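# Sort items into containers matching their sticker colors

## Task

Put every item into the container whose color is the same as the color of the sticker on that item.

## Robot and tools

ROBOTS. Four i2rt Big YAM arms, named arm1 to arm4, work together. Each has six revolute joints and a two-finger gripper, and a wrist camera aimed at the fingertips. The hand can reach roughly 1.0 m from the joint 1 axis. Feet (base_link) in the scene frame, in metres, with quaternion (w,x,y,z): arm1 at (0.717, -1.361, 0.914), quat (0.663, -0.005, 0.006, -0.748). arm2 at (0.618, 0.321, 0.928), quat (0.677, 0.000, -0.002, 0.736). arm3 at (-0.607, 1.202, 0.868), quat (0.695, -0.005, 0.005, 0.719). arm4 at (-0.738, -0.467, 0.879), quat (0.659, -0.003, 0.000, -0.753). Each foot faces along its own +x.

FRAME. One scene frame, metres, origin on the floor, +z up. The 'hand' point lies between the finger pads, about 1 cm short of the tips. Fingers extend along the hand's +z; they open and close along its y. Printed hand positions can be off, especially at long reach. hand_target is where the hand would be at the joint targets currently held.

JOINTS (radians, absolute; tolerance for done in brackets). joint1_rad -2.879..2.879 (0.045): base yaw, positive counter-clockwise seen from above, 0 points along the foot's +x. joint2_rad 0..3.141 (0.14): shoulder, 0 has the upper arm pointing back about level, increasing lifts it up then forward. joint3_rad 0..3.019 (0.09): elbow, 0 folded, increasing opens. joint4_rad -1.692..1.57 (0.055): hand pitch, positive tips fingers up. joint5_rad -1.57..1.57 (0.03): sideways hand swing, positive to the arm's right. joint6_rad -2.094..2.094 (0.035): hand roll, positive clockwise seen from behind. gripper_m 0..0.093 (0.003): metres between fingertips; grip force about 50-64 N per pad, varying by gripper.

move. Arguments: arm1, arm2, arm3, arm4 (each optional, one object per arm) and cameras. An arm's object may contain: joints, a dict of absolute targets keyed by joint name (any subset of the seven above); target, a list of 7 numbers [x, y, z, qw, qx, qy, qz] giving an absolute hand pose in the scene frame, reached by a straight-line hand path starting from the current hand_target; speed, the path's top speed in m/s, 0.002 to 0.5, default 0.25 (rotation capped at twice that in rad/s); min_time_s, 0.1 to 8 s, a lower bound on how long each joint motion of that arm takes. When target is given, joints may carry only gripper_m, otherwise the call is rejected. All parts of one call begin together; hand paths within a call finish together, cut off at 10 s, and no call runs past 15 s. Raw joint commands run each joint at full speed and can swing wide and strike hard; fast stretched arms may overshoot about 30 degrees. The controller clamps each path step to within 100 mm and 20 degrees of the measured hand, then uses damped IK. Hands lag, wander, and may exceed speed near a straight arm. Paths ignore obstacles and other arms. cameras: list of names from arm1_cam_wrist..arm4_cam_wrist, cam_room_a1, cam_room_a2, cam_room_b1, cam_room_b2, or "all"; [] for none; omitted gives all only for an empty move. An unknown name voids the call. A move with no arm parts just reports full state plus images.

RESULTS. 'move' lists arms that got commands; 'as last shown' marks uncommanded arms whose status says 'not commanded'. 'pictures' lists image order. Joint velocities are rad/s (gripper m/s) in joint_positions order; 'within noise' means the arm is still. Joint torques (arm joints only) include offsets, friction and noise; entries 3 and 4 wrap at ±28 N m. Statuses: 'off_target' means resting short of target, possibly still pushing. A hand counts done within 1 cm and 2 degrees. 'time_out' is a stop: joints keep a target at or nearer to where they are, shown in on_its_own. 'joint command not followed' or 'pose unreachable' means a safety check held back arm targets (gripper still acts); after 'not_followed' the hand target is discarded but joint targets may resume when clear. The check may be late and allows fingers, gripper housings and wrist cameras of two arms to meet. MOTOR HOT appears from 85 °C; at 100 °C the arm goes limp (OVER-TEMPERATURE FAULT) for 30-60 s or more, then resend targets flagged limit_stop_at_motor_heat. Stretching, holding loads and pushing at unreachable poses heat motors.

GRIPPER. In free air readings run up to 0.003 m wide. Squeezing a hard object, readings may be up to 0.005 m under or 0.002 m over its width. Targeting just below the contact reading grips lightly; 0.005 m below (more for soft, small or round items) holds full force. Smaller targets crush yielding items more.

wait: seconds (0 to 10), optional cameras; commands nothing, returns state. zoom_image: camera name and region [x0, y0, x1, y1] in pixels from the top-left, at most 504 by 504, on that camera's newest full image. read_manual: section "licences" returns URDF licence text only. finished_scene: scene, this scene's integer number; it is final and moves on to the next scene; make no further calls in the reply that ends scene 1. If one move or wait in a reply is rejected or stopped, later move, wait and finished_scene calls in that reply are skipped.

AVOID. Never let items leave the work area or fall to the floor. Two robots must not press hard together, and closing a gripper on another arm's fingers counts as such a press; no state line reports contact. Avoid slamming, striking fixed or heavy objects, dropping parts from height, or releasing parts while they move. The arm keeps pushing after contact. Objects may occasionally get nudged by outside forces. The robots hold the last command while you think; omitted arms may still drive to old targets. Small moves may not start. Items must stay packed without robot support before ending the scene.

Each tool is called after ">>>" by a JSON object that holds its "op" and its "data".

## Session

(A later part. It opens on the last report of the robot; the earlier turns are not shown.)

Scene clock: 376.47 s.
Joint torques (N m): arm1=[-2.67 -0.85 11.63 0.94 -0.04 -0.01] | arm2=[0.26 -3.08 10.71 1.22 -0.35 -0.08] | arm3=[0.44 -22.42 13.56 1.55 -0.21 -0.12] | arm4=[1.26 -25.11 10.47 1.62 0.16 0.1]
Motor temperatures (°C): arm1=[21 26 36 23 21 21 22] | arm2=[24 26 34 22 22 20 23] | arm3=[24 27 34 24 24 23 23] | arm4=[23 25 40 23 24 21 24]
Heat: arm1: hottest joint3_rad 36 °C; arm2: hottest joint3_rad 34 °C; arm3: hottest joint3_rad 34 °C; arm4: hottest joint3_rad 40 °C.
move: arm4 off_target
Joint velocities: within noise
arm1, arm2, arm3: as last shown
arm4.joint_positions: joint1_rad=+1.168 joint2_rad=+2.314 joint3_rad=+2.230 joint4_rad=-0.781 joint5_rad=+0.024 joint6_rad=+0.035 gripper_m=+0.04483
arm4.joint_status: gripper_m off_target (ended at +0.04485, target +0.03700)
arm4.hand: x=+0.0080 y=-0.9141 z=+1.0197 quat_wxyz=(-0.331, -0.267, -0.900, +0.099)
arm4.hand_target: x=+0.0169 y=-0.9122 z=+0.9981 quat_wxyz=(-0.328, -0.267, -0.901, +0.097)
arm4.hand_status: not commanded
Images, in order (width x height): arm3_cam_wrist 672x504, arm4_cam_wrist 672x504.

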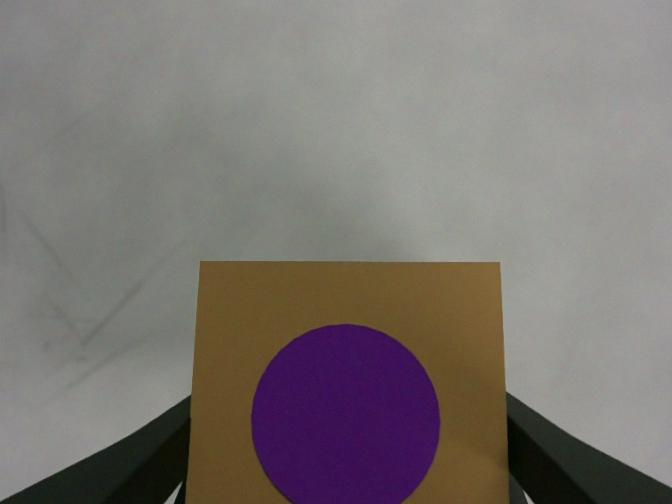

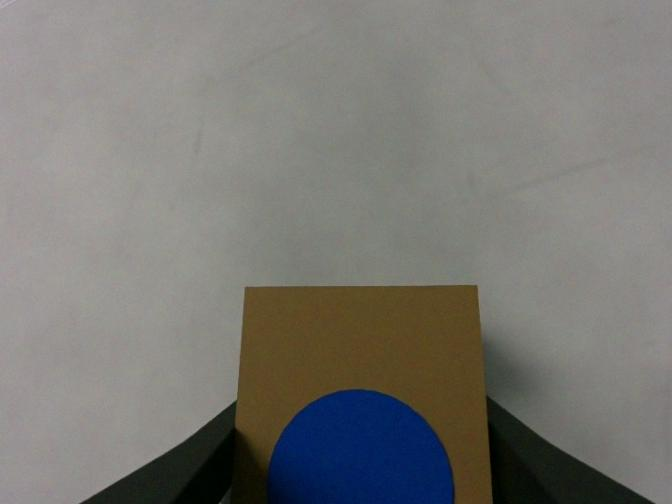

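>>> {"op": "move", "data": {"arm3": {"target":[0.02,0.845,1.14,0.3302,0.2449,0.9076,-0.0891],"speed":0.15}, "arm4": {"target":[0.0,-0.905,1.07,0.3279,0.267,0.9013,-0.0971],"speed":0.15}}}

>>> {"op": "move", "data": {"arm3": {"target":[-0.34,1.07,1.17,0.3302,0.2449,0.9076,-0.0891],"speed":0.3}, "arm4": {"target":[-0.42,-0.63,1.15,0.3279,0.267,0.9013,-0.0971],"speed":0.3}, "cameras": ["arm3_cam_wrist","arm4_cam_wrist"]}}

Scene clock: 387.53 s.
Joint torques (N m): arm1=[-2.78 -0.38 11.9 1.03 -0.06 -0.07] | arm2=[0.26 -3.08 10.71 1.17 -0.35 -0.07] | arm3=[1.73 -23.12 13.71 0.9 0.17 0.04] | arm4=[0.73 -29.92 12.01 0.62 0.09 0.07]
Motor temperatures (°C): arm1=[21 26 36 23 21 21 22] | arm2=[24 25 34 22 22 20 23] | arm3=[24 27 35 24 24 23 24] | arm4=[23 27 39 23 24 21 25]
Heat: arm1: hottest joint3_rad 36 °C; arm2: hottest joint3_rad 34 °C; arm3: hottest joint3_rad 35 °C; arm4: hottest joint3_rad 39 °C.
move: arm3 off_target; arm4 off_target
Joint velocities: within noise
arm1, arm2: as last shown
arm3.joint_positions: joint1_rad=-2.140 joint2_rad=+1.848 joint3_rad=+1.712 joint4_rad=-0.818 joint5_rad=-0.010 joint6_rad=+0.002 gripper_m=+0.05333
arm3.joint_status: not commanded
arm3.hand: x=+0.0065 y=+0.8433 z=+1.0955 quat_wxyz=(-0.296, -0.249, -0.918, +0.082)
arm3.hand_target: x=+0.0181 y=+0.8461 z=+1.1398 quat_wxyz=(-0.330, -0.245, -0.907, +0.089)
arm3.hand_status: off_target (0.047 m and 4.2 deg from the pose sent, 0.096 m and 23.4 deg at the start)
arm4.joint_positions: joint1_rad=+1.168 joint2_rad=+2.282 joint3_rad=+2.230 joint4_rad=-0.868 joint5_rad=+0.024 joint6_rad=+0.035 gripper_m=+0.04483
arm4.joint_status: not commanded
arm4.hand: x=-0.0070 y=-0.9051 z=+1.0327 quat_wxyz=(-0.305, -0.270, -0.909, +0.092)
arm4.hand_target: x=-0.0009 y=-0.9043 z=+1.0697 quat_wxyz=(-0.328, -0.267, -0.901, +0.097)
arm4.hand_status: off_target (0.038 m and 2.8 deg from the pose sent, 0.052 m and 0.4 deg at the start)
pictures: none

Scene clock: 390.00 s.
Joint torques (N m): arm1=[-2.61 -0.15 11.7 1.03 -0.04 -0.05] | arm2=[0.21 -3.02 10.7 1.18 -0.35 -0.07] | arm3=[2.14 -1.2 9.2 1.07 0.2 0.04] | arm4=[1.73 -2.96 9.31 0.8 0.24 0.16]
Motor temperatures (°C): arm1=[21 26 36 23 21 21 22] | arm2=[24 25 34 22 22 20 23] | arm3=[24 27 35 24 24 23 24] | arm4=[23 27 38 23 24 21 25]
Heat: arm1: hottest joint3_rad 36 °C; arm2: hottest joint3_rad 34 °C; arm3: hottest joint3_rad 35 °C; arm4: hottest joint3_rad 38 °C.
move: arm3 done; arm4 done
Joint velocities: within noise
arm1, arm2: as last shown
arm3.joint_positions: joint1_rad=-2.065 joint2_rad=+0.668 joint3_rad=+0.863 joint4_rad=-1.070 joint5_rad=+0.040 joint6_rad=+0.062 gripper_m=+0.05333
arm3.joint_status: not commanded
arm3.hand: x=-0.3416 y=+1.0668 z=+1.1720 quat_wxyz=(-0.333, -0.247, -0.906, +0.092)
arm3.hand_target: x=-0.3401 y=+1.0700 z=+1.1700 quat_wxyz=(-0.330, -0.245, -0.907, +0.089)
arm3.hand_status: done (0.004 m and 0.5 deg from the pose sent, 0.421 m and 4.2 deg at the start)
arm4.joint_positions: joint1_rad=+1.261 joint2_rad=+0.818 joint3_rad=+0.846 joint4_rad=-0.881 joint5_rad=+0.083 joint6_rad=+0.097 gripper_m=+0.04483
arm4.joint_status: not commanded
arm4.hand: x=-0.4206 y=-0.6321 z=+1.1557 quat_wxyz=(-0.337, -0.263, -0.898, +0.101)
arm4.hand_target: x=-0.4201 y=-0.6300 z=+1.1500 quat_wxyz=(-0.328, -0.267, -0.901, +0.097)
arm4.hand_status: done (0.006 m and 1.3 deg from the pose sent, 0.510 m and 2.8 deg at the start)
Images, in order (width x height): arm3_cam_wrist 672x504, arm4_cam_wrist 672x504.

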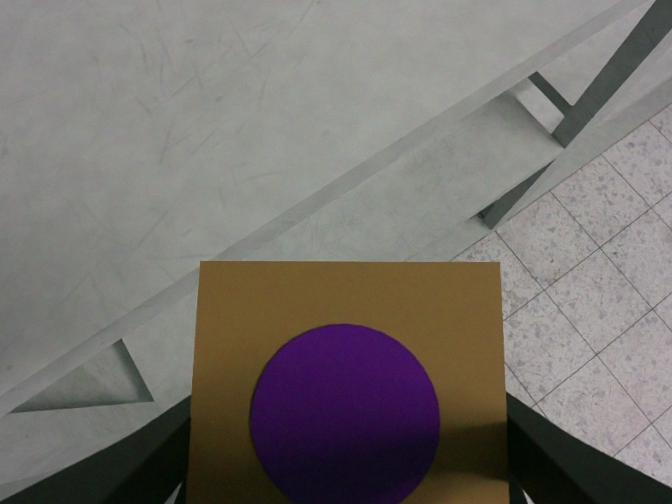

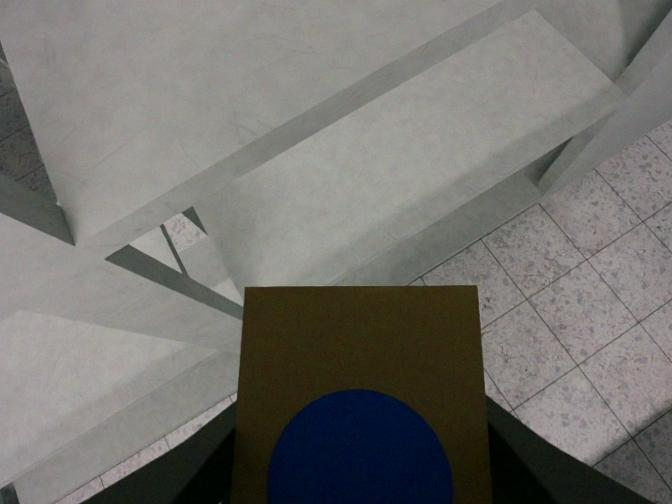

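>>> {"op": "move", "data": {"arm3": {"joints":{"joint1_rad":0.757},"min_time_s":3.5}, "arm4": {"joints":{"joint1_rad":-1.469},"min_time_s":3.5}}}

>>> {"op": "move", "data": {"arm3": {"target":[-1.06,1.65,0.96,0.1309,-0.8685,0.3597,0.316],"speed":0.3}, "arm4": {"target":[-1.36,-0.45,0.96,0.0,-0.940,0.0,0.342],"speed":0.3}, "cameras": ["arm3_cam_wrist","arm4_cam_wrist","cam_room_b1","cam_room_b2"]}}

Scene clock: 399.77 s.
Joint torques (N m): arm1=[-2.73 -0.32 11.89 0.98 -0.09 -0.02] | arm2=[0.21 -3.08 10.71 1.22 -0.35 -0.07] | arm3=[1.9 -1.55 9.24 1.02 0.13 0.02] | arm4=[0.62 -3.14 9.43 0.66 0.16 0.11]
Motor temperatures (°C): arm1=[21 25 36 23 21 21 22] | arm2=[24 25 34 22 22 20 23] | arm3=[24 26 34 24 24 23 24] | arm4=[23 26 37 23 24 21 25]
Heat: arm1: hottest joint3_rad 36 °C; arm2: hottest joint3_rad 34 °C; arm3: hottest joint3_rad 34 °C; arm4: hottest joint3_rad 37 °C.
move: arm3 done; arm4 done
Joint velocities: within noise
arm1.joint_positions: joint1_rad=-2.055 joint2_rad=+0.824 joint3_rad=+0.716 joint4_rad=-0.763 joint5_rad=-0.022 joint6_rad=-0.031 gripper_m=+0.07196
arm1.joint_status: not commanded
arm1.hand: x=+0.4278 y=-1.1629 z=+1.1427 quat_wxyz=(+0.096, -0.899, +0.262, +0.336)
arm1.hand_target: x=+0.4299 y=-1.1601 z=+1.1401 quat_wxyz=(+0.096, -0.902, +0.264, +0.328)
arm1.hand_status: not commanded
arm2.joint_positions: joint1_rad=+0.006 joint2_rad=+0.658 joint3_rad=+0.697 joint4_rad=-1.087 joint5_rad=-0.279 joint6_rad=-0.331 gripper_m=+0.07792
arm2.joint_status: not commanded
arm2.hand: x=+0.5462 y=+0.5805 z=+1.1505 quat_wxyz=(-0.120, +0.822, -0.489, -0.264)
arm2.hand_target: x=+0.5481 y=+0.5747 z=+1.1441 quat_wxyz=(-0.115, +0.826, -0.488, -0.258)
arm2.hand_status: not commanded
arm3.joint_positions: joint1_rad=+0.749 joint2_rad=+0.668 joint3_rad=+0.863 joint4_rad=-1.070 joint5_rad=+0.041 joint6_rad=+0.063 gripper_m=+0.05334
arm3.joint_status: all done
arm3.hand: x=-0.8138 y=+1.4246 z=+1.1665 quat_wxyz=(-0.133, +0.854, -0.396, -0.309)
arm3.hand_target: x=-0.8153 y=+1.4230 z=+1.1646 quat_wxyz=(-0.131, +0.856, -0.396, -0.306)
arm3.hand_status: not commanded
arm4.joint_positions: joint1_rad=-1.468 joint2_rad=+0.818 joint3_rad=+0.846 joint4_rad=-0.881 joint5_rad=+0.085 joint6_rad=+0.099 gripper_m=+0.04483
arm4.joint_status: all done
arm4.hand: x=-1.0931 y=-0.4395 z=+1.1583 quat_wxyz=(+0.026, -0.932, +0.076, +0.354)
arm4.hand_target: x=-1.0927 y=-0.4392 z=+1.1526 quat_wxyz=(+0.025, -0.935, +0.082, +0.344)
arm4.hand_status: not commanded
pictures: none

Scene clock: 401.77 s.
Joint torques (N m): arm1=[-2.96 -0.67 11.67 0.94 -0.1 -0.03] | arm2=[0.21 -3.02 10.71 1.22 -0.35 -0.08] | arm3=[2.2 -18.43 11.54 1.73 -0.05 -0.12] | arm4=[0.62 -16.67 10.78 1.48 -0.07 -0.12]
Motor temperatures (°C): arm1=[21 25 36 23 21 21 22] | arm2=[24 25 34 22 22 20 23] | arm3=[24 26 34 24 24 23 24] | arm4=[23 26 37 23 24 21 26]
Heat: arm1: hottest joint3_rad 36 °C; arm2: hottest joint3_rad 34 °C; arm3: hottest joint3_rad 34 °C; arm4: hottest joint3_rad 37 °C.
move: arm3 off_target; arm4 off_target
Joint velocities: within noise
arm1, arm2: as last shown
arm3.joint_positions: joint1_rad=+0.751 joint2_rad=+1.745 joint3_rad=+1.119 joint4_rad=-0.311 joint5_rad=+0.017 joint6_rad=+0.012 gripper_m=+0.05334
arm3.joint_status: not commanded
arm3.hand: x=-1.0369 y=+1.6374 z=+0.9290 quat_wxyz=(-0.119, +0.876, -0.373, -0.283)
arm3.hand_target: x=-1.0586 y=+1.6485 z=+0.9607 quat_wxyz=(-0.131, +0.868, -0.360, -0.316)
arm3.hand_status: off_target (0.041 m and 4.4 deg from the pose sent, 0.392 m and 4.6 deg at the start)
arm4.joint_positions: joint1_rad=-1.468 joint2_rad=+1.732 joint3_rad=+1.069 joint4_rad=-0.271 joint5_rad=-0.012 joint6_rad=-0.011 gripper_m=+0.04483
arm4.joint_status: not commanded
arm4.hand: x=-1.3360 y=-0.4499 z=+0.9408 quat_wxyz=(-0.001, -0.949, +0.008, +0.316)
arm4.hand_target: x=-1.3585 y=-0.4500 z=+0.9607 quat_wxyz=(+0.000, -0.940, +0.000, +0.342)
arm4.hand_status: off_target (0.031 m and 3.3 deg from the pose sent, 0.333 m and 9.3 deg at the start)
Images, in order (width x height): arm3_cam_wrist 672x504, arm4_cam_wrist 672x504, cam_room_b1 672x504, cam_room_b2 672x504.

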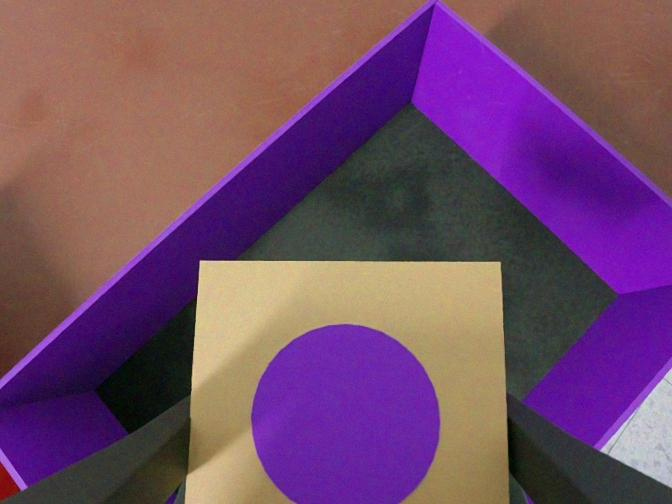

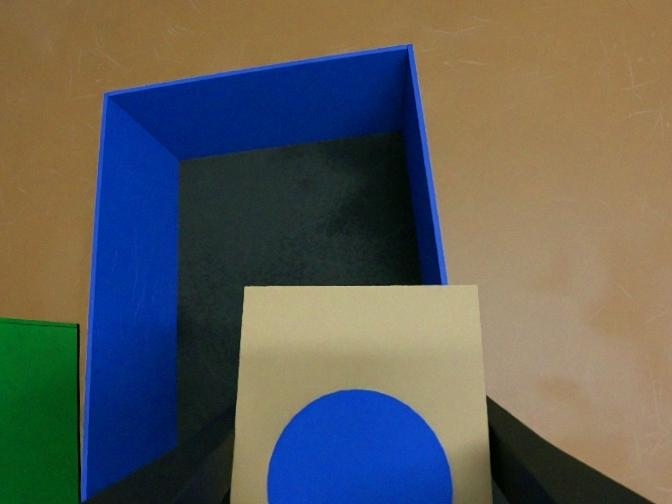

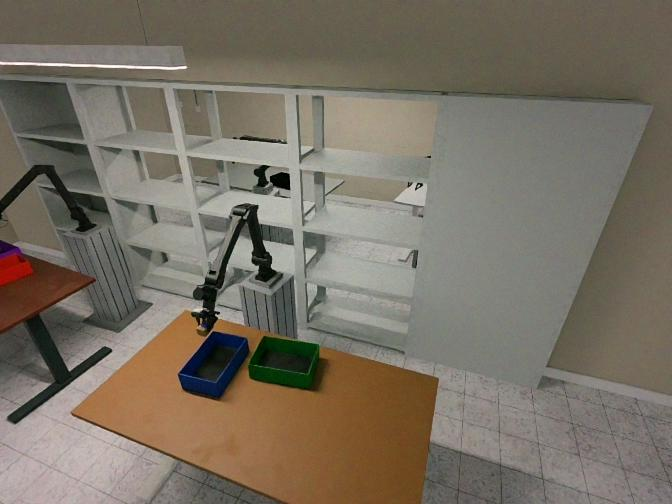

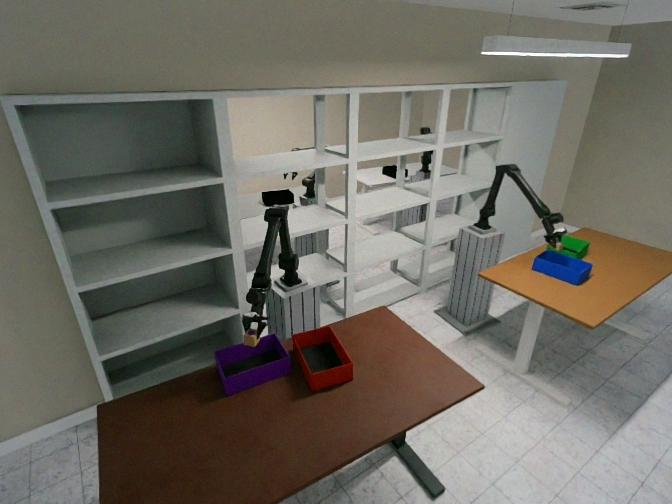

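>>> {"op": "move", "data": {"arm3": {"target":[-1.07,1.67,0.82,0.1309,-0.8685,0.3597,0.316],"speed":0.2}, "arm4": {"target":[-1.405,-0.48,0.82,0.0,-0.940,0.0,0.342],"speed":0.2}, "cameras": ["arm3_cam_wrist","arm4_cam_wrist"]}}

Scene clock: 422.70 s.
Joint torques (N m): arm1=[-2.26 -0.38 11.62 1.24 -0.07 -0.07] | arm2=[0.26 -3.14 10.71 1.17 -0.35 -0.08] | arm3=[1.08 -19.9 8.98 1.85 -0.07 -0.12] | arm4=[1.61 -19.25 8.87 1.68 0.21 0.18]
Motor temperatures (°C): arm1=[21 25 36 23 21 21 22] | arm2=[24 25 34 22 22 20 23] | arm3=[24 26 32 24 24 23 24] | arm4=[23 25 36 23 24 21 26]
Heat: arm1: hottest joint3_rad 36 °C; arm2: hottest joint3_rad 34 °C; arm3: hottest joint3_rad 32 °C; arm4: hottest joint3_rad 36 °C.
move: arm3 off_target; arm4 off_target
Joint velocities: within noise
arm1, arm2: as last shown
arm3.joint_positions: joint1_rad=+0.751 joint2_rad=+2.034 joint3_rad=+1.120 joint4_rad=-0.009 joint5_rad=+0.007 joint6_rad=-0.001 gripper_m=+0.05334
arm3.joint_status: not commanded
arm3.hand: x=-1.0546 y=+1.6510 z=+0.7991 quat_wxyz=(-0.119, +0.877, -0.365, -0.289)
arm3.hand_target: x=-1.0690 y=+1.6691 z=+0.8207 quat_wxyz=(-0.131, +0.868, -0.360, -0.316)
arm3.hand_status: off_target (0.032 m and 3.5 deg from the pose sent, 0.119 m and 4.4 deg at the start)
arm4.joint_positions: joint1_rad=-1.420 joint2_rad=+2.070 joint3_rad=+1.153 joint4_rad=-0.004 joint5_rad=+0.015 joint6_rad=+0.004 gripper_m=+0.04483
arm4.joint_status: not commanded
arm4.hand: x=-1.3835 y=-0.4753 z=+0.8118 quat_wxyz=(+0.002, -0.947, -0.004, +0.322)
arm4.hand_target: x=-1.4039 y=-0.4800 z=+0.8206 quat_wxyz=(+0.000, -0.940, +0.000, +0.342)
arm4.hand_status: off_target (0.024 m and 2.5 deg from the pose sent, 0.142 m and 3.3 deg at the start)
Images, in order (width x height): arm3_cam_wrist 672x504, arm4_cam_wrist 672x504.

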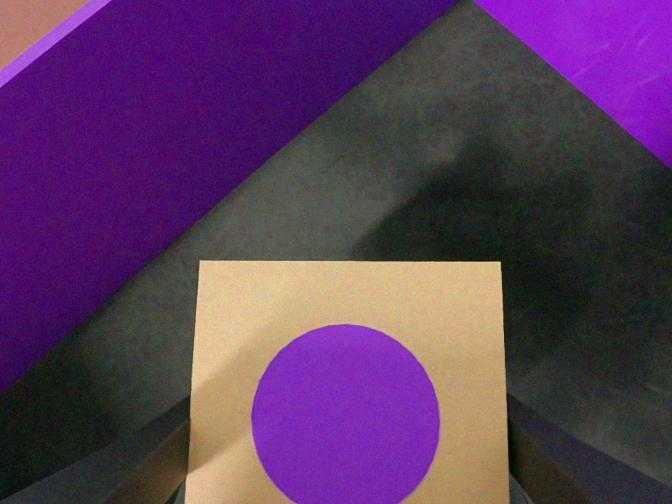

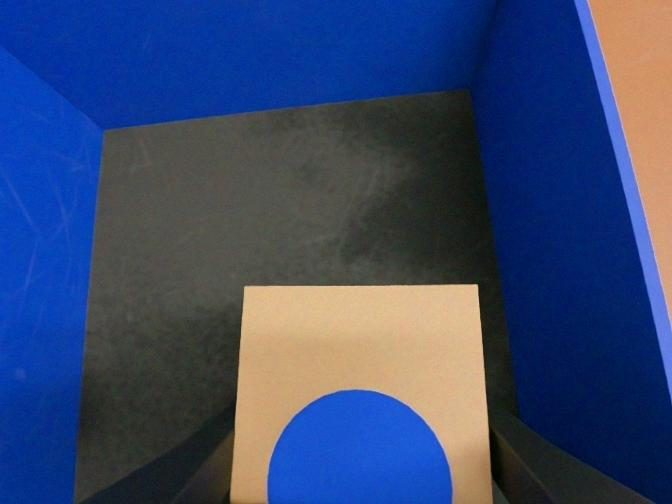

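>>> {"op": "move", "data": {"arm3": {"target":[-1.07,1.67,0.775,0.1309,-0.8685,0.3597,0.316],"speed":0.12}, "arm4": {"target":[-1.405,-0.485,0.77,0.0,-0.940,0.0,0.342],"speed":0.12}, "cameras": ["arm3_cam_wrist","arm4_cam_wrist"]}}

>>> {"op": "move", "data": {"arm3": {"target":[-1.07,1.67,0.76,0.1309,-0.8685,0.3597,0.316],"speed":0.06}, "arm4": {"target":[-1.405,-0.485,0.755,0.0,-0.940,0.0,0.342],"speed":0.06}}}

Scene clock: 429.80 s.
Joint torques (N m): arm1=[-2.32 0.03 11.71 1.03 -0.04 0] | arm2=[0.26 -3.08 10.67 1.21 -0.35 -0.06] | arm3=[1.03 -18.55 8.35 1.76 -0.03 -0.14] | arm4=[1.38 -20.19 7.88 1.66 0.19 0.2]
Motor temperatures (°C): arm1=[21 25 36 23 21 21 22] | arm2=[24 25 34 22 22 20 23] | arm3=[24 26 32 24 24 23 24] | arm4=[23 26 36 23 24 21 26]
Heat: arm1: hottest joint3_rad 36 °C; arm2: hottest joint3_rad 34 °C; arm3: hottest joint3_rad 32 °C; arm4: hottest joint3_rad 36 °C.
move: arm3 off_target; arm4 off_target
Joint velocities: within noise
arm1, arm2: as last shown
arm3.joint_positions: joint1_rad=+0.751 joint2_rad=+2.111 joint3_rad=+1.127 joint4_rad=+0.087 joint5_rad=+0.006 joint6_rad=-0.001 gripper_m=+0.05334
arm3.joint_status: not commanded
arm3.hand: x=-1.0595 y=+1.6552 z=+0.7692 quat_wxyz=(-0.123, +0.873, -0.363, -0.301)
arm3.hand_target: x=-1.0694 y=+1.6695 z=+0.7754 quat_wxyz=(-0.131, +0.868, -0.360, -0.316)
arm3.hand_status: off_target (0.019 m and 2.0 deg from the pose sent, 0.034 m and 3.5 deg at the start)
arm4.joint_positions: joint1_rad=-1.412 joint2_rad=+2.179 joint3_rad=+1.166 joint4_rad=+0.094 joint5_rad=+0.020 joint6_rad=+0.010 gripper_m=+0.04483
arm4.joint_status: not commanded
arm4.hand: x=-1.3851 y=-0.4801 z=+0.7633 quat_wxyz=(+0.002, -0.947, -0.004, +0.322)
arm4.hand_target: x=-1.4041 y=-0.4852 z=+0.7707 quat_wxyz=(+0.000, -0.940, +0.000, +0.342)
arm4.hand_status: off_target (0.022 m and 2.4 deg from the pose sent, 0.048 m and 2.5 deg at the start)
Images, in order (width x height): arm3_cam_wrist 672x504, arm4_cam_wrist 672x504.

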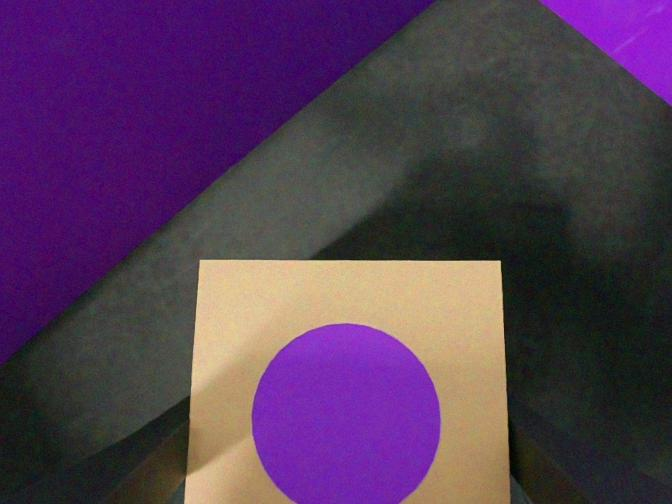

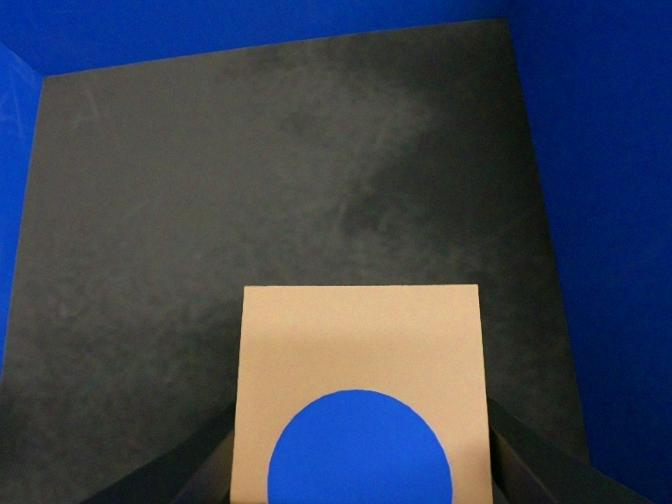

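Scene clock: 430.80 s.
Joint torques (N m): arm1=[-2.96 -0.62 11.84 1.31 -0.11 -0.05] | arm2=[0.09 -3.08 10.71 1.21 -0.35 -0.08] | arm3=[0.91 -17.03 7.75 1.59 -0.02 -0.13] | arm4=[1.61 -18.84 7.77 1.61 0.2 0.16]
Motor temperatures (°C): arm1=[21 25 36 23 21 21 22] | arm2=[24 25 34 22 22 20 23] | arm3=[24 26 32 24 24 23 24] | arm4=[23 26 36 23 24 21 26]
Heat: arm1: hottest joint3_rad 36 °C; arm2: hottest joint3_rad 34 °C; arm3: hottest joint3_rad 32 °C; arm4: hottest joint3_rad 36 °C.
move: arm3 off_target; arm4 off_target
Joint velocities: within noise
arm1, arm2: as last shown
arm3.joint_positions: joint1_rad=+0.751 joint2_rad=+2.126 joint3_rad=+1.139 joint4_rad=+0.121 joint5_rad=+0.005 joint6_rad=-0.001 gripper_m=+0.05334
arm3.joint_status: not commanded
arm3.hand: x=-1.0661 y=+1.6615 z=+0.7691 quat_wxyz=(-0.128, +0.868, -0.362, -0.315)
arm3.hand_target: x=-1.0695 y=+1.6696 z=+0.7601 quat_wxyz=(-0.131, +0.868, -0.360, -0.316)
arm3.hand_status: off_target (0.013 m and 0.4 deg from the pose sent, 0.020 m and 2.0 deg at the start)
arm4.joint_positions: joint1_rad=-1.412 joint2_rad=+2.200 joint3_rad=+1.173 joint4_rad=+0.121 joint5_rad=+0.020 joint6_rad=+0.010 gripper_m=+0.04483
arm4.joint_status: not commanded
arm4.hand: x=-1.3886 y=-0.4802 z=+0.7565 quat_wxyz=(+0.002, -0.945, -0.004, +0.328)
arm4.hand_target: x=-1.4041 y=-0.4852 z=+0.7554 quat_wxyz=(+0.000, -0.940, +0.000, +0.342)
arm4.hand_status: off_target (0.017 m and 1.7 deg from the pose sent, 0.022 m and 2.4 deg at the start)
pictures: none

>>> {"op": "move", "data": {"arm3": {"joints":{"gripper_m":0.075}}, "arm4": {"target":[-1.405,-0.485,0.742,0.0,-0.940,0.0,0.342],"speed":0.05}, "cameras": ["arm3_cam_wrist","arm4_cam_wrist"]}}

Scene clock: 437.63 s.
Joint torques (N m): arm1=[-2.9 -0.15 11.77 1.01 -0.09 -0.06] | arm2=[0.15 -3.02 10.69 1.18 -0.35 -0.07] | arm3=[1.03 -19.19 7.57 1.52 -0.01 -0.12] | arm4=[1.55 -19.08 7.46 1.68 0.22 0.18]
Motor temperatures (°C): arm1=[21 25 36 23 21 21 22] | arm2=[24 25 34 22 22 20 23] | arm3=[24 26 32 24 24 23 24] | arm4=[23 26 36 23 24 21 26]
Heat: arm1: hottest joint3_rad 36 °C; arm2: hottest joint3_rad 34 °C; arm3: hottest joint3_rad 32 °C; arm4: hottest joint3_rad 36 °C.
move: arm3 done; arm4 off_target
Joint velocities: within noise
arm1, arm2: as last shown
arm3.joint_positions: joint1_rad=+0.751 joint2_rad=+2.149 joint3_rad=+1.139 joint4_rad=+0.122 joint5_rad=+0.005 joint6_rad=-0.001 gripper_m=+0.07497
arm3.joint_status: all done
arm3.hand: x=-1.0624 y=+1.6577 z=+0.7549 quat_wxyz=(-0.124, +0.872, -0.363, -0.305)
arm3.hand_target: x=-1.0696 y=+1.6696 z=+0.7603 quat_wxyz=(-0.131, +0.868, -0.360, -0.316)
arm3.hand_status: not commanded
arm4.joint_positions: joint1_rad=-1.412 joint2_rad=+2.226 joint3_rad=+1.180 joint4_rad=+0.146 joint5_rad=+0.021 joint6_rad=+0.010 gripper_m=+0.04483
arm4.joint_status: not commanded
arm4.hand: x=-1.3907 y=-0.4802 z=+0.7467 quat_wxyz=(+0.002, -0.943, -0.004, +0.332)
arm4.hand_target: x=-1.4042 y=-0.4852 z=+0.7424 quat_wxyz=(+0.000, -0.940, +0.000, +0.342)
arm4.hand_status: off_target (0.016 m and 1.3 deg from the pose sent, 0.023 m and 1.7 deg at the start)
Images, in order (width x height): arm3_cam_wrist 672x504, arm4_cam_wrist 672x504.

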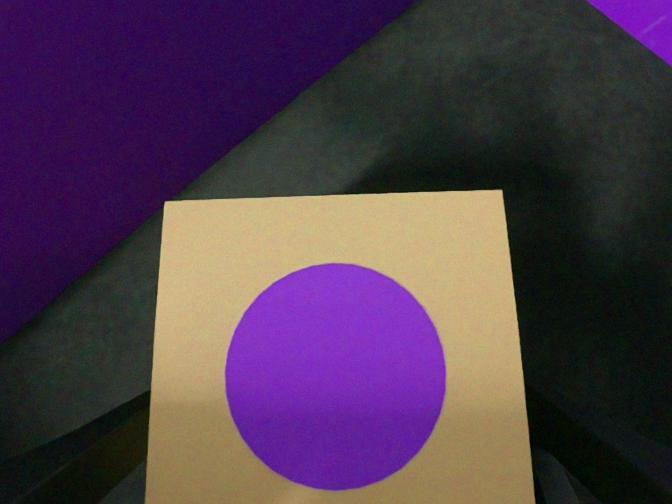

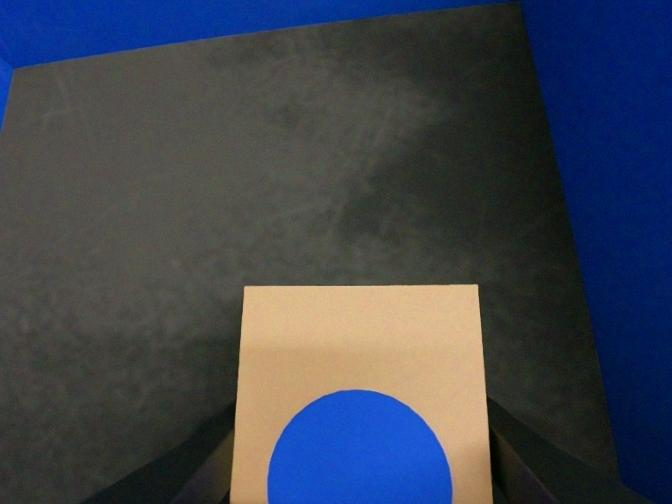

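>>> {"op": "move", "data": {"arm3": {"target":[-1.02,1.62,0.86,0.1309,-0.8685,0.3597,0.316],"speed":0.15,"joints":{"gripper_m":0.085}}, "arm4": {"target":[-1.405,-0.485,0.728,0.0,-0.940,0.0,0.342],"speed":0.05}, "cameras": ["arm3_cam_wrist","arm4_cam_wrist"]}}

Scene clock: 443.83 s.
Joint torques (N m): arm1=[-2.84 -0.15 11.95 0.99 -0.08 -0.05] | arm2=[0.26 -3.08 10.7 1.21 -0.36 -0.07] | arm3=[1.2 -17.08 5.81 0.99 0.02 -0.11] | arm4=[1.38 -17.55 7.21 1.51 0.16 0.2]
Motor temperatures (°C): arm1=[21 25 36 23 21 21 22] | arm2=[24 25 34 22 22 20 23] | arm3=[24 27 32 24 24 23 24] | arm4=[23 25 36 23 24 21 26]
Heat: arm1: hottest joint3_rad 36 °C; arm2: hottest joint3_rad 34 °C; arm3: hottest joint3_rad 32 °C; arm4: hottest joint3_rad 36 °C.
move: arm3 done; arm4 off_target
Joint velocities: within noise
arm1, arm2: as last shown
arm3.joint_positions: joint1_rad=+0.751 joint2_rad=+1.828 joint3_rad=+0.950 joint4_rad=+0.020 joint5_rad=+0.005 joint6_rad=-0.001 gripper_m=+0.08494
arm3.joint_status: all done
arm3.hand: x=-1.0234 y=+1.6200 z=+0.8588 quat_wxyz=(-0.130, +0.867, -0.361, -0.318)
arm3.hand_target: x=-1.0200 y=+1.6200 z=+0.8599 quat_wxyz=(-0.131, +0.868, -0.360, -0.316)
arm3.hand_status: done (0.004 m and 0.3 deg from the pose sent, 0.119 m and 1.6 deg at the start)
arm4.joint_positions: joint1_rad=-1.412 joint2_rad=+2.243 joint3_rad=+1.194 joint4_rad=+0.173 joint5_rad=+0.022 joint6_rad=+0.010 gripper_m=+0.04483
arm4.joint_status: not commanded
arm4.hand: x=-1.3986 y=-0.4803 z=+0.7453 quat_wxyz=(+0.002, -0.939, -0.003, +0.343)
arm4.hand_target: x=-1.4039 y=-0.4851 z=+0.7284 quat_wxyz=(+0.000, -0.940, +0.000, +0.342)
arm4.hand_status: off_target (0.019 m and 0.5 deg from the pose sent, 0.024 m and 1.3 deg at the start)
Images, in order (width x height): arm3_cam_wrist 672x504, arm4_cam_wrist 672x504.

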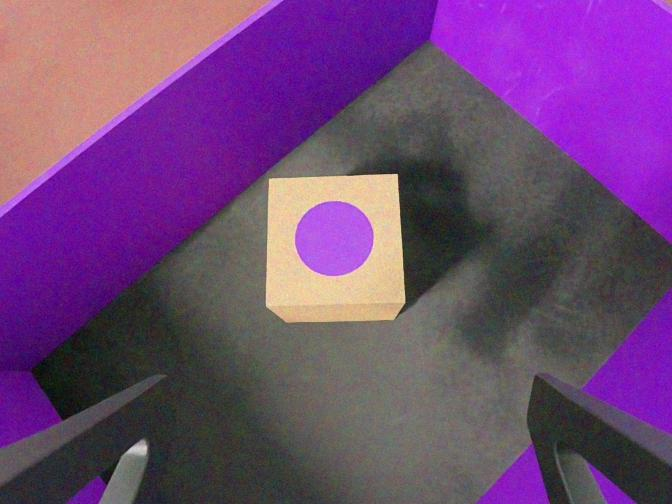

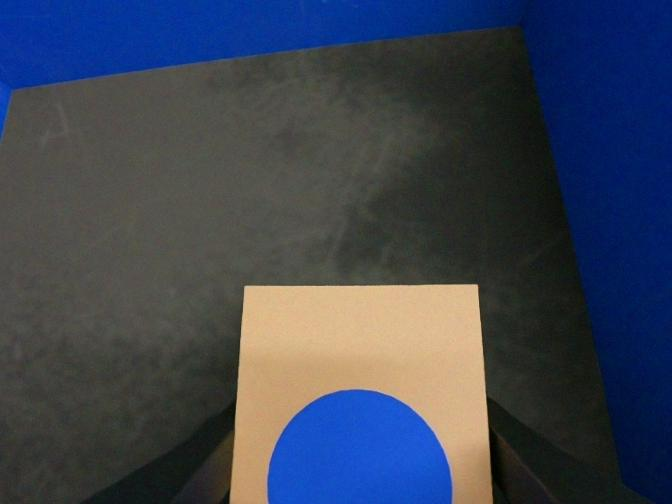

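>>> {"op": "move", "data": {"arm4": {"joints":{"gripper_m":0.07}}}}

>>> {"op": "move", "data": {"arm4": {"target":[-1.34,-0.483,0.84,0.0,-0.940,0.0,0.342],"speed":0.15}, "cameras": ["arm4_cam_wrist","cam_room_a1","cam_room_b1","cam_room_b2"]}}

Scene clock: 448.03 s.
Joint torques (N m): arm1=[-2.37 -0.21 11.84 1.18 -0.06 -0.04] | arm2=[0.21 -3.14 10.71 1.21 -0.35 -0.07] | arm3=[1.08 -17.14 5.87 1.02 0.03 -0.12] | arm4=[1.26 -17.96 7.01 1.42 0.14 0.17]
Motor temperatures (°C): arm1=[21 25 37 23 21 21 22] | arm2=[24 25 34 22 22 20 23] | arm3=[24 27 31 24 24 23 24] | arm4=[23 26 35 23 24 21 26]
Heat: arm1: hottest joint3_rad 37 °C; arm2: hottest joint3_rad 34 °C; arm3: hottest joint3_rad 31 °C; arm4: hottest joint3_rad 35 °C.
move: arm4 done
Joint velocities: within noise
arm1, arm2, arm3: as last shown
arm4.joint_positions: joint1_rad=-1.412 joint2_rad=+2.251 joint3_rad=+1.195 joint4_rad=+0.176 joint5_rad=+0.022 joint6_rad=+0.010 gripper_m=+0.06991
arm4.joint_status: all done
arm4.hand: x=-1.3977 y=-0.4802 z=+0.7407 quat_wxyz=(+0.002, -0.940, -0.003, +0.341)
arm4.hand_target: x=-1.4039 y=-0.4851 z=+0.7285 quat_wxyz=(+0.000, -0.940, +0.000, +0.342)
arm4.hand_status: not commanded
pictures: none

Scene clock: 449.53 s.
Joint torques (N m): arm1=[-2.67 -0.32 11.67 0.91 -0.05 -0.03] | arm2=[0.38 -3.08 10.7 1.2 -0.35 -0.08] | arm3=[1.14 -17.38 5.83 0.96 0.02 -0.12] | arm4=[1.2 -18.55 5.49 0.58 0.19 0.17]
Motor temperatures (°C): arm1=[21 25 37 23 21 21 22] | arm2=[24 25 34 22 22 20 23] | arm3=[24 27 31 24 24 23 24] | arm4=[23 26 35 23 24 21 26]
Heat: arm1: hottest joint3_rad 37 °C; arm2: hottest joint3_rad 34 °C; arm3: hottest joint3_rad 31 °C; arm4: hottest joint3_rad 35 °C.
move: arm4 done
Joint velocities: within noise
arm1.joint_positions: joint1_rad=-2.055 joint2_rad=+0.824 joint3_rad=+0.716 joint4_rad=-0.763 joint5_rad=-0.022 joint6_rad=-0.031 gripper_m=+0.07196
arm1.joint_status: not commanded
arm1.hand: x=+0.4278 y=-1.1629 z=+1.1427 quat_wxyz=(+0.096, -0.899, +0.262, +0.336)
arm1.hand_target: x=+0.4299 y=-1.1601 z=+1.1401 quat_wxyz=(+0.096, -0.902, +0.264, +0.328)
arm1.hand_status: not commanded
arm2.joint_positions: joint1_rad=+0.006 joint2_rad=+0.658 joint3_rad=+0.697 joint4_rad=-1.087 joint5_rad=-0.279 joint6_rad=-0.331 gripper_m=+0.07792
arm2.joint_status: not commanded
arm2.hand: x=+0.5462 y=+0.5805 z=+1.1505 quat_wxyz=(-0.120, +0.822, -0.489, -0.264)
arm2.hand_target: x=+0.5481 y=+0.5747 z=+1.1441 quat_wxyz=(-0.115, +0.826, -0.488, -0.258)
arm2.hand_status: not commanded
arm3: as last shown
arm4.joint_positions: joint1_rad=-1.412 joint2_rad=+1.942 joint3_rad=+0.994 joint4_rad=+0.084 joint5_rad=+0.022 joint6_rad=+0.010 gripper_m=+0.06991
arm4.joint_status: not commanded
arm4.hand: x=-1.3444 y=-0.4785 z=+0.8420 quat_wxyz=(+0.002, -0.937, -0.003, +0.348)
arm4.hand_target: x=-1.3399 y=-0.4829 z=+0.8399 quat_wxyz=(+0.000, -0.940, +0.000, +0.342)
arm4.hand_status: done (0.007 m and 0.9 deg from the pose sent, 0.115 m and 0.5 deg at the start)
Images, in order (width x height): arm4_cam_wrist 672x504, cam_room_a1 672x504, cam_room_b1 672x504, cam_room_b2 672x504.

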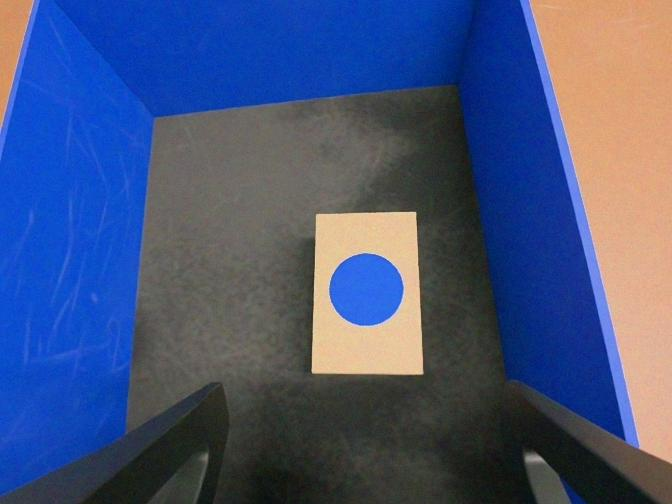

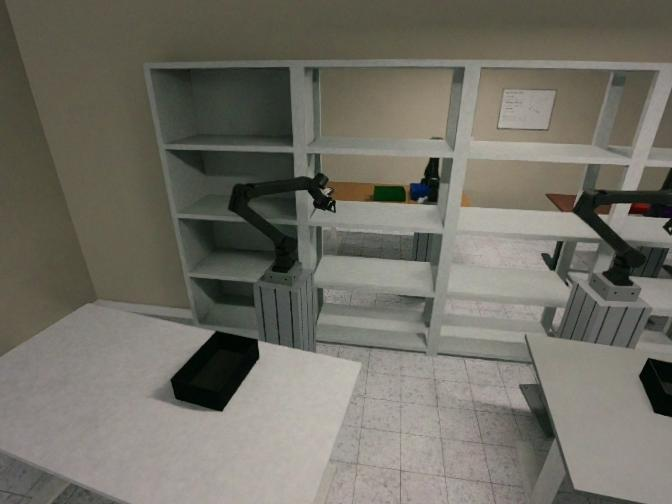

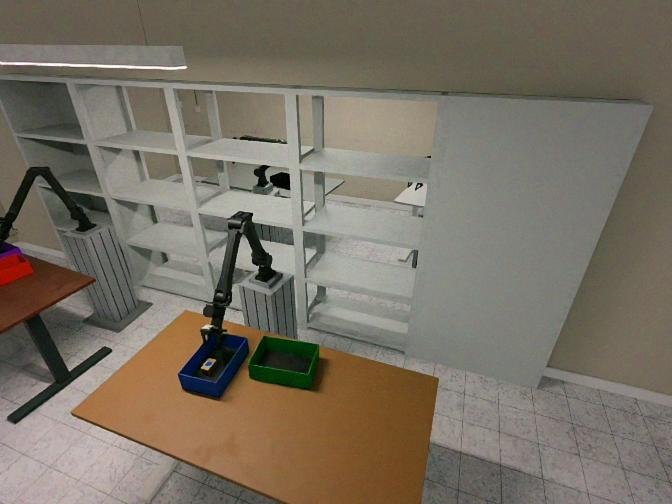

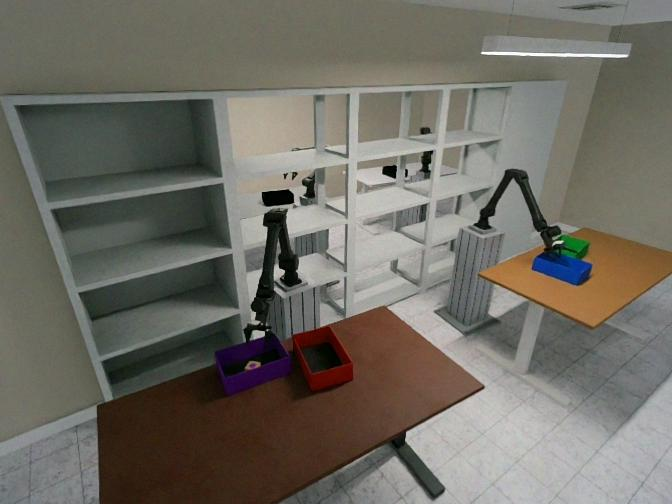

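>>> {"op": "finished_scene", "data": {"scene": 1}}

The scene is finished: the task was done.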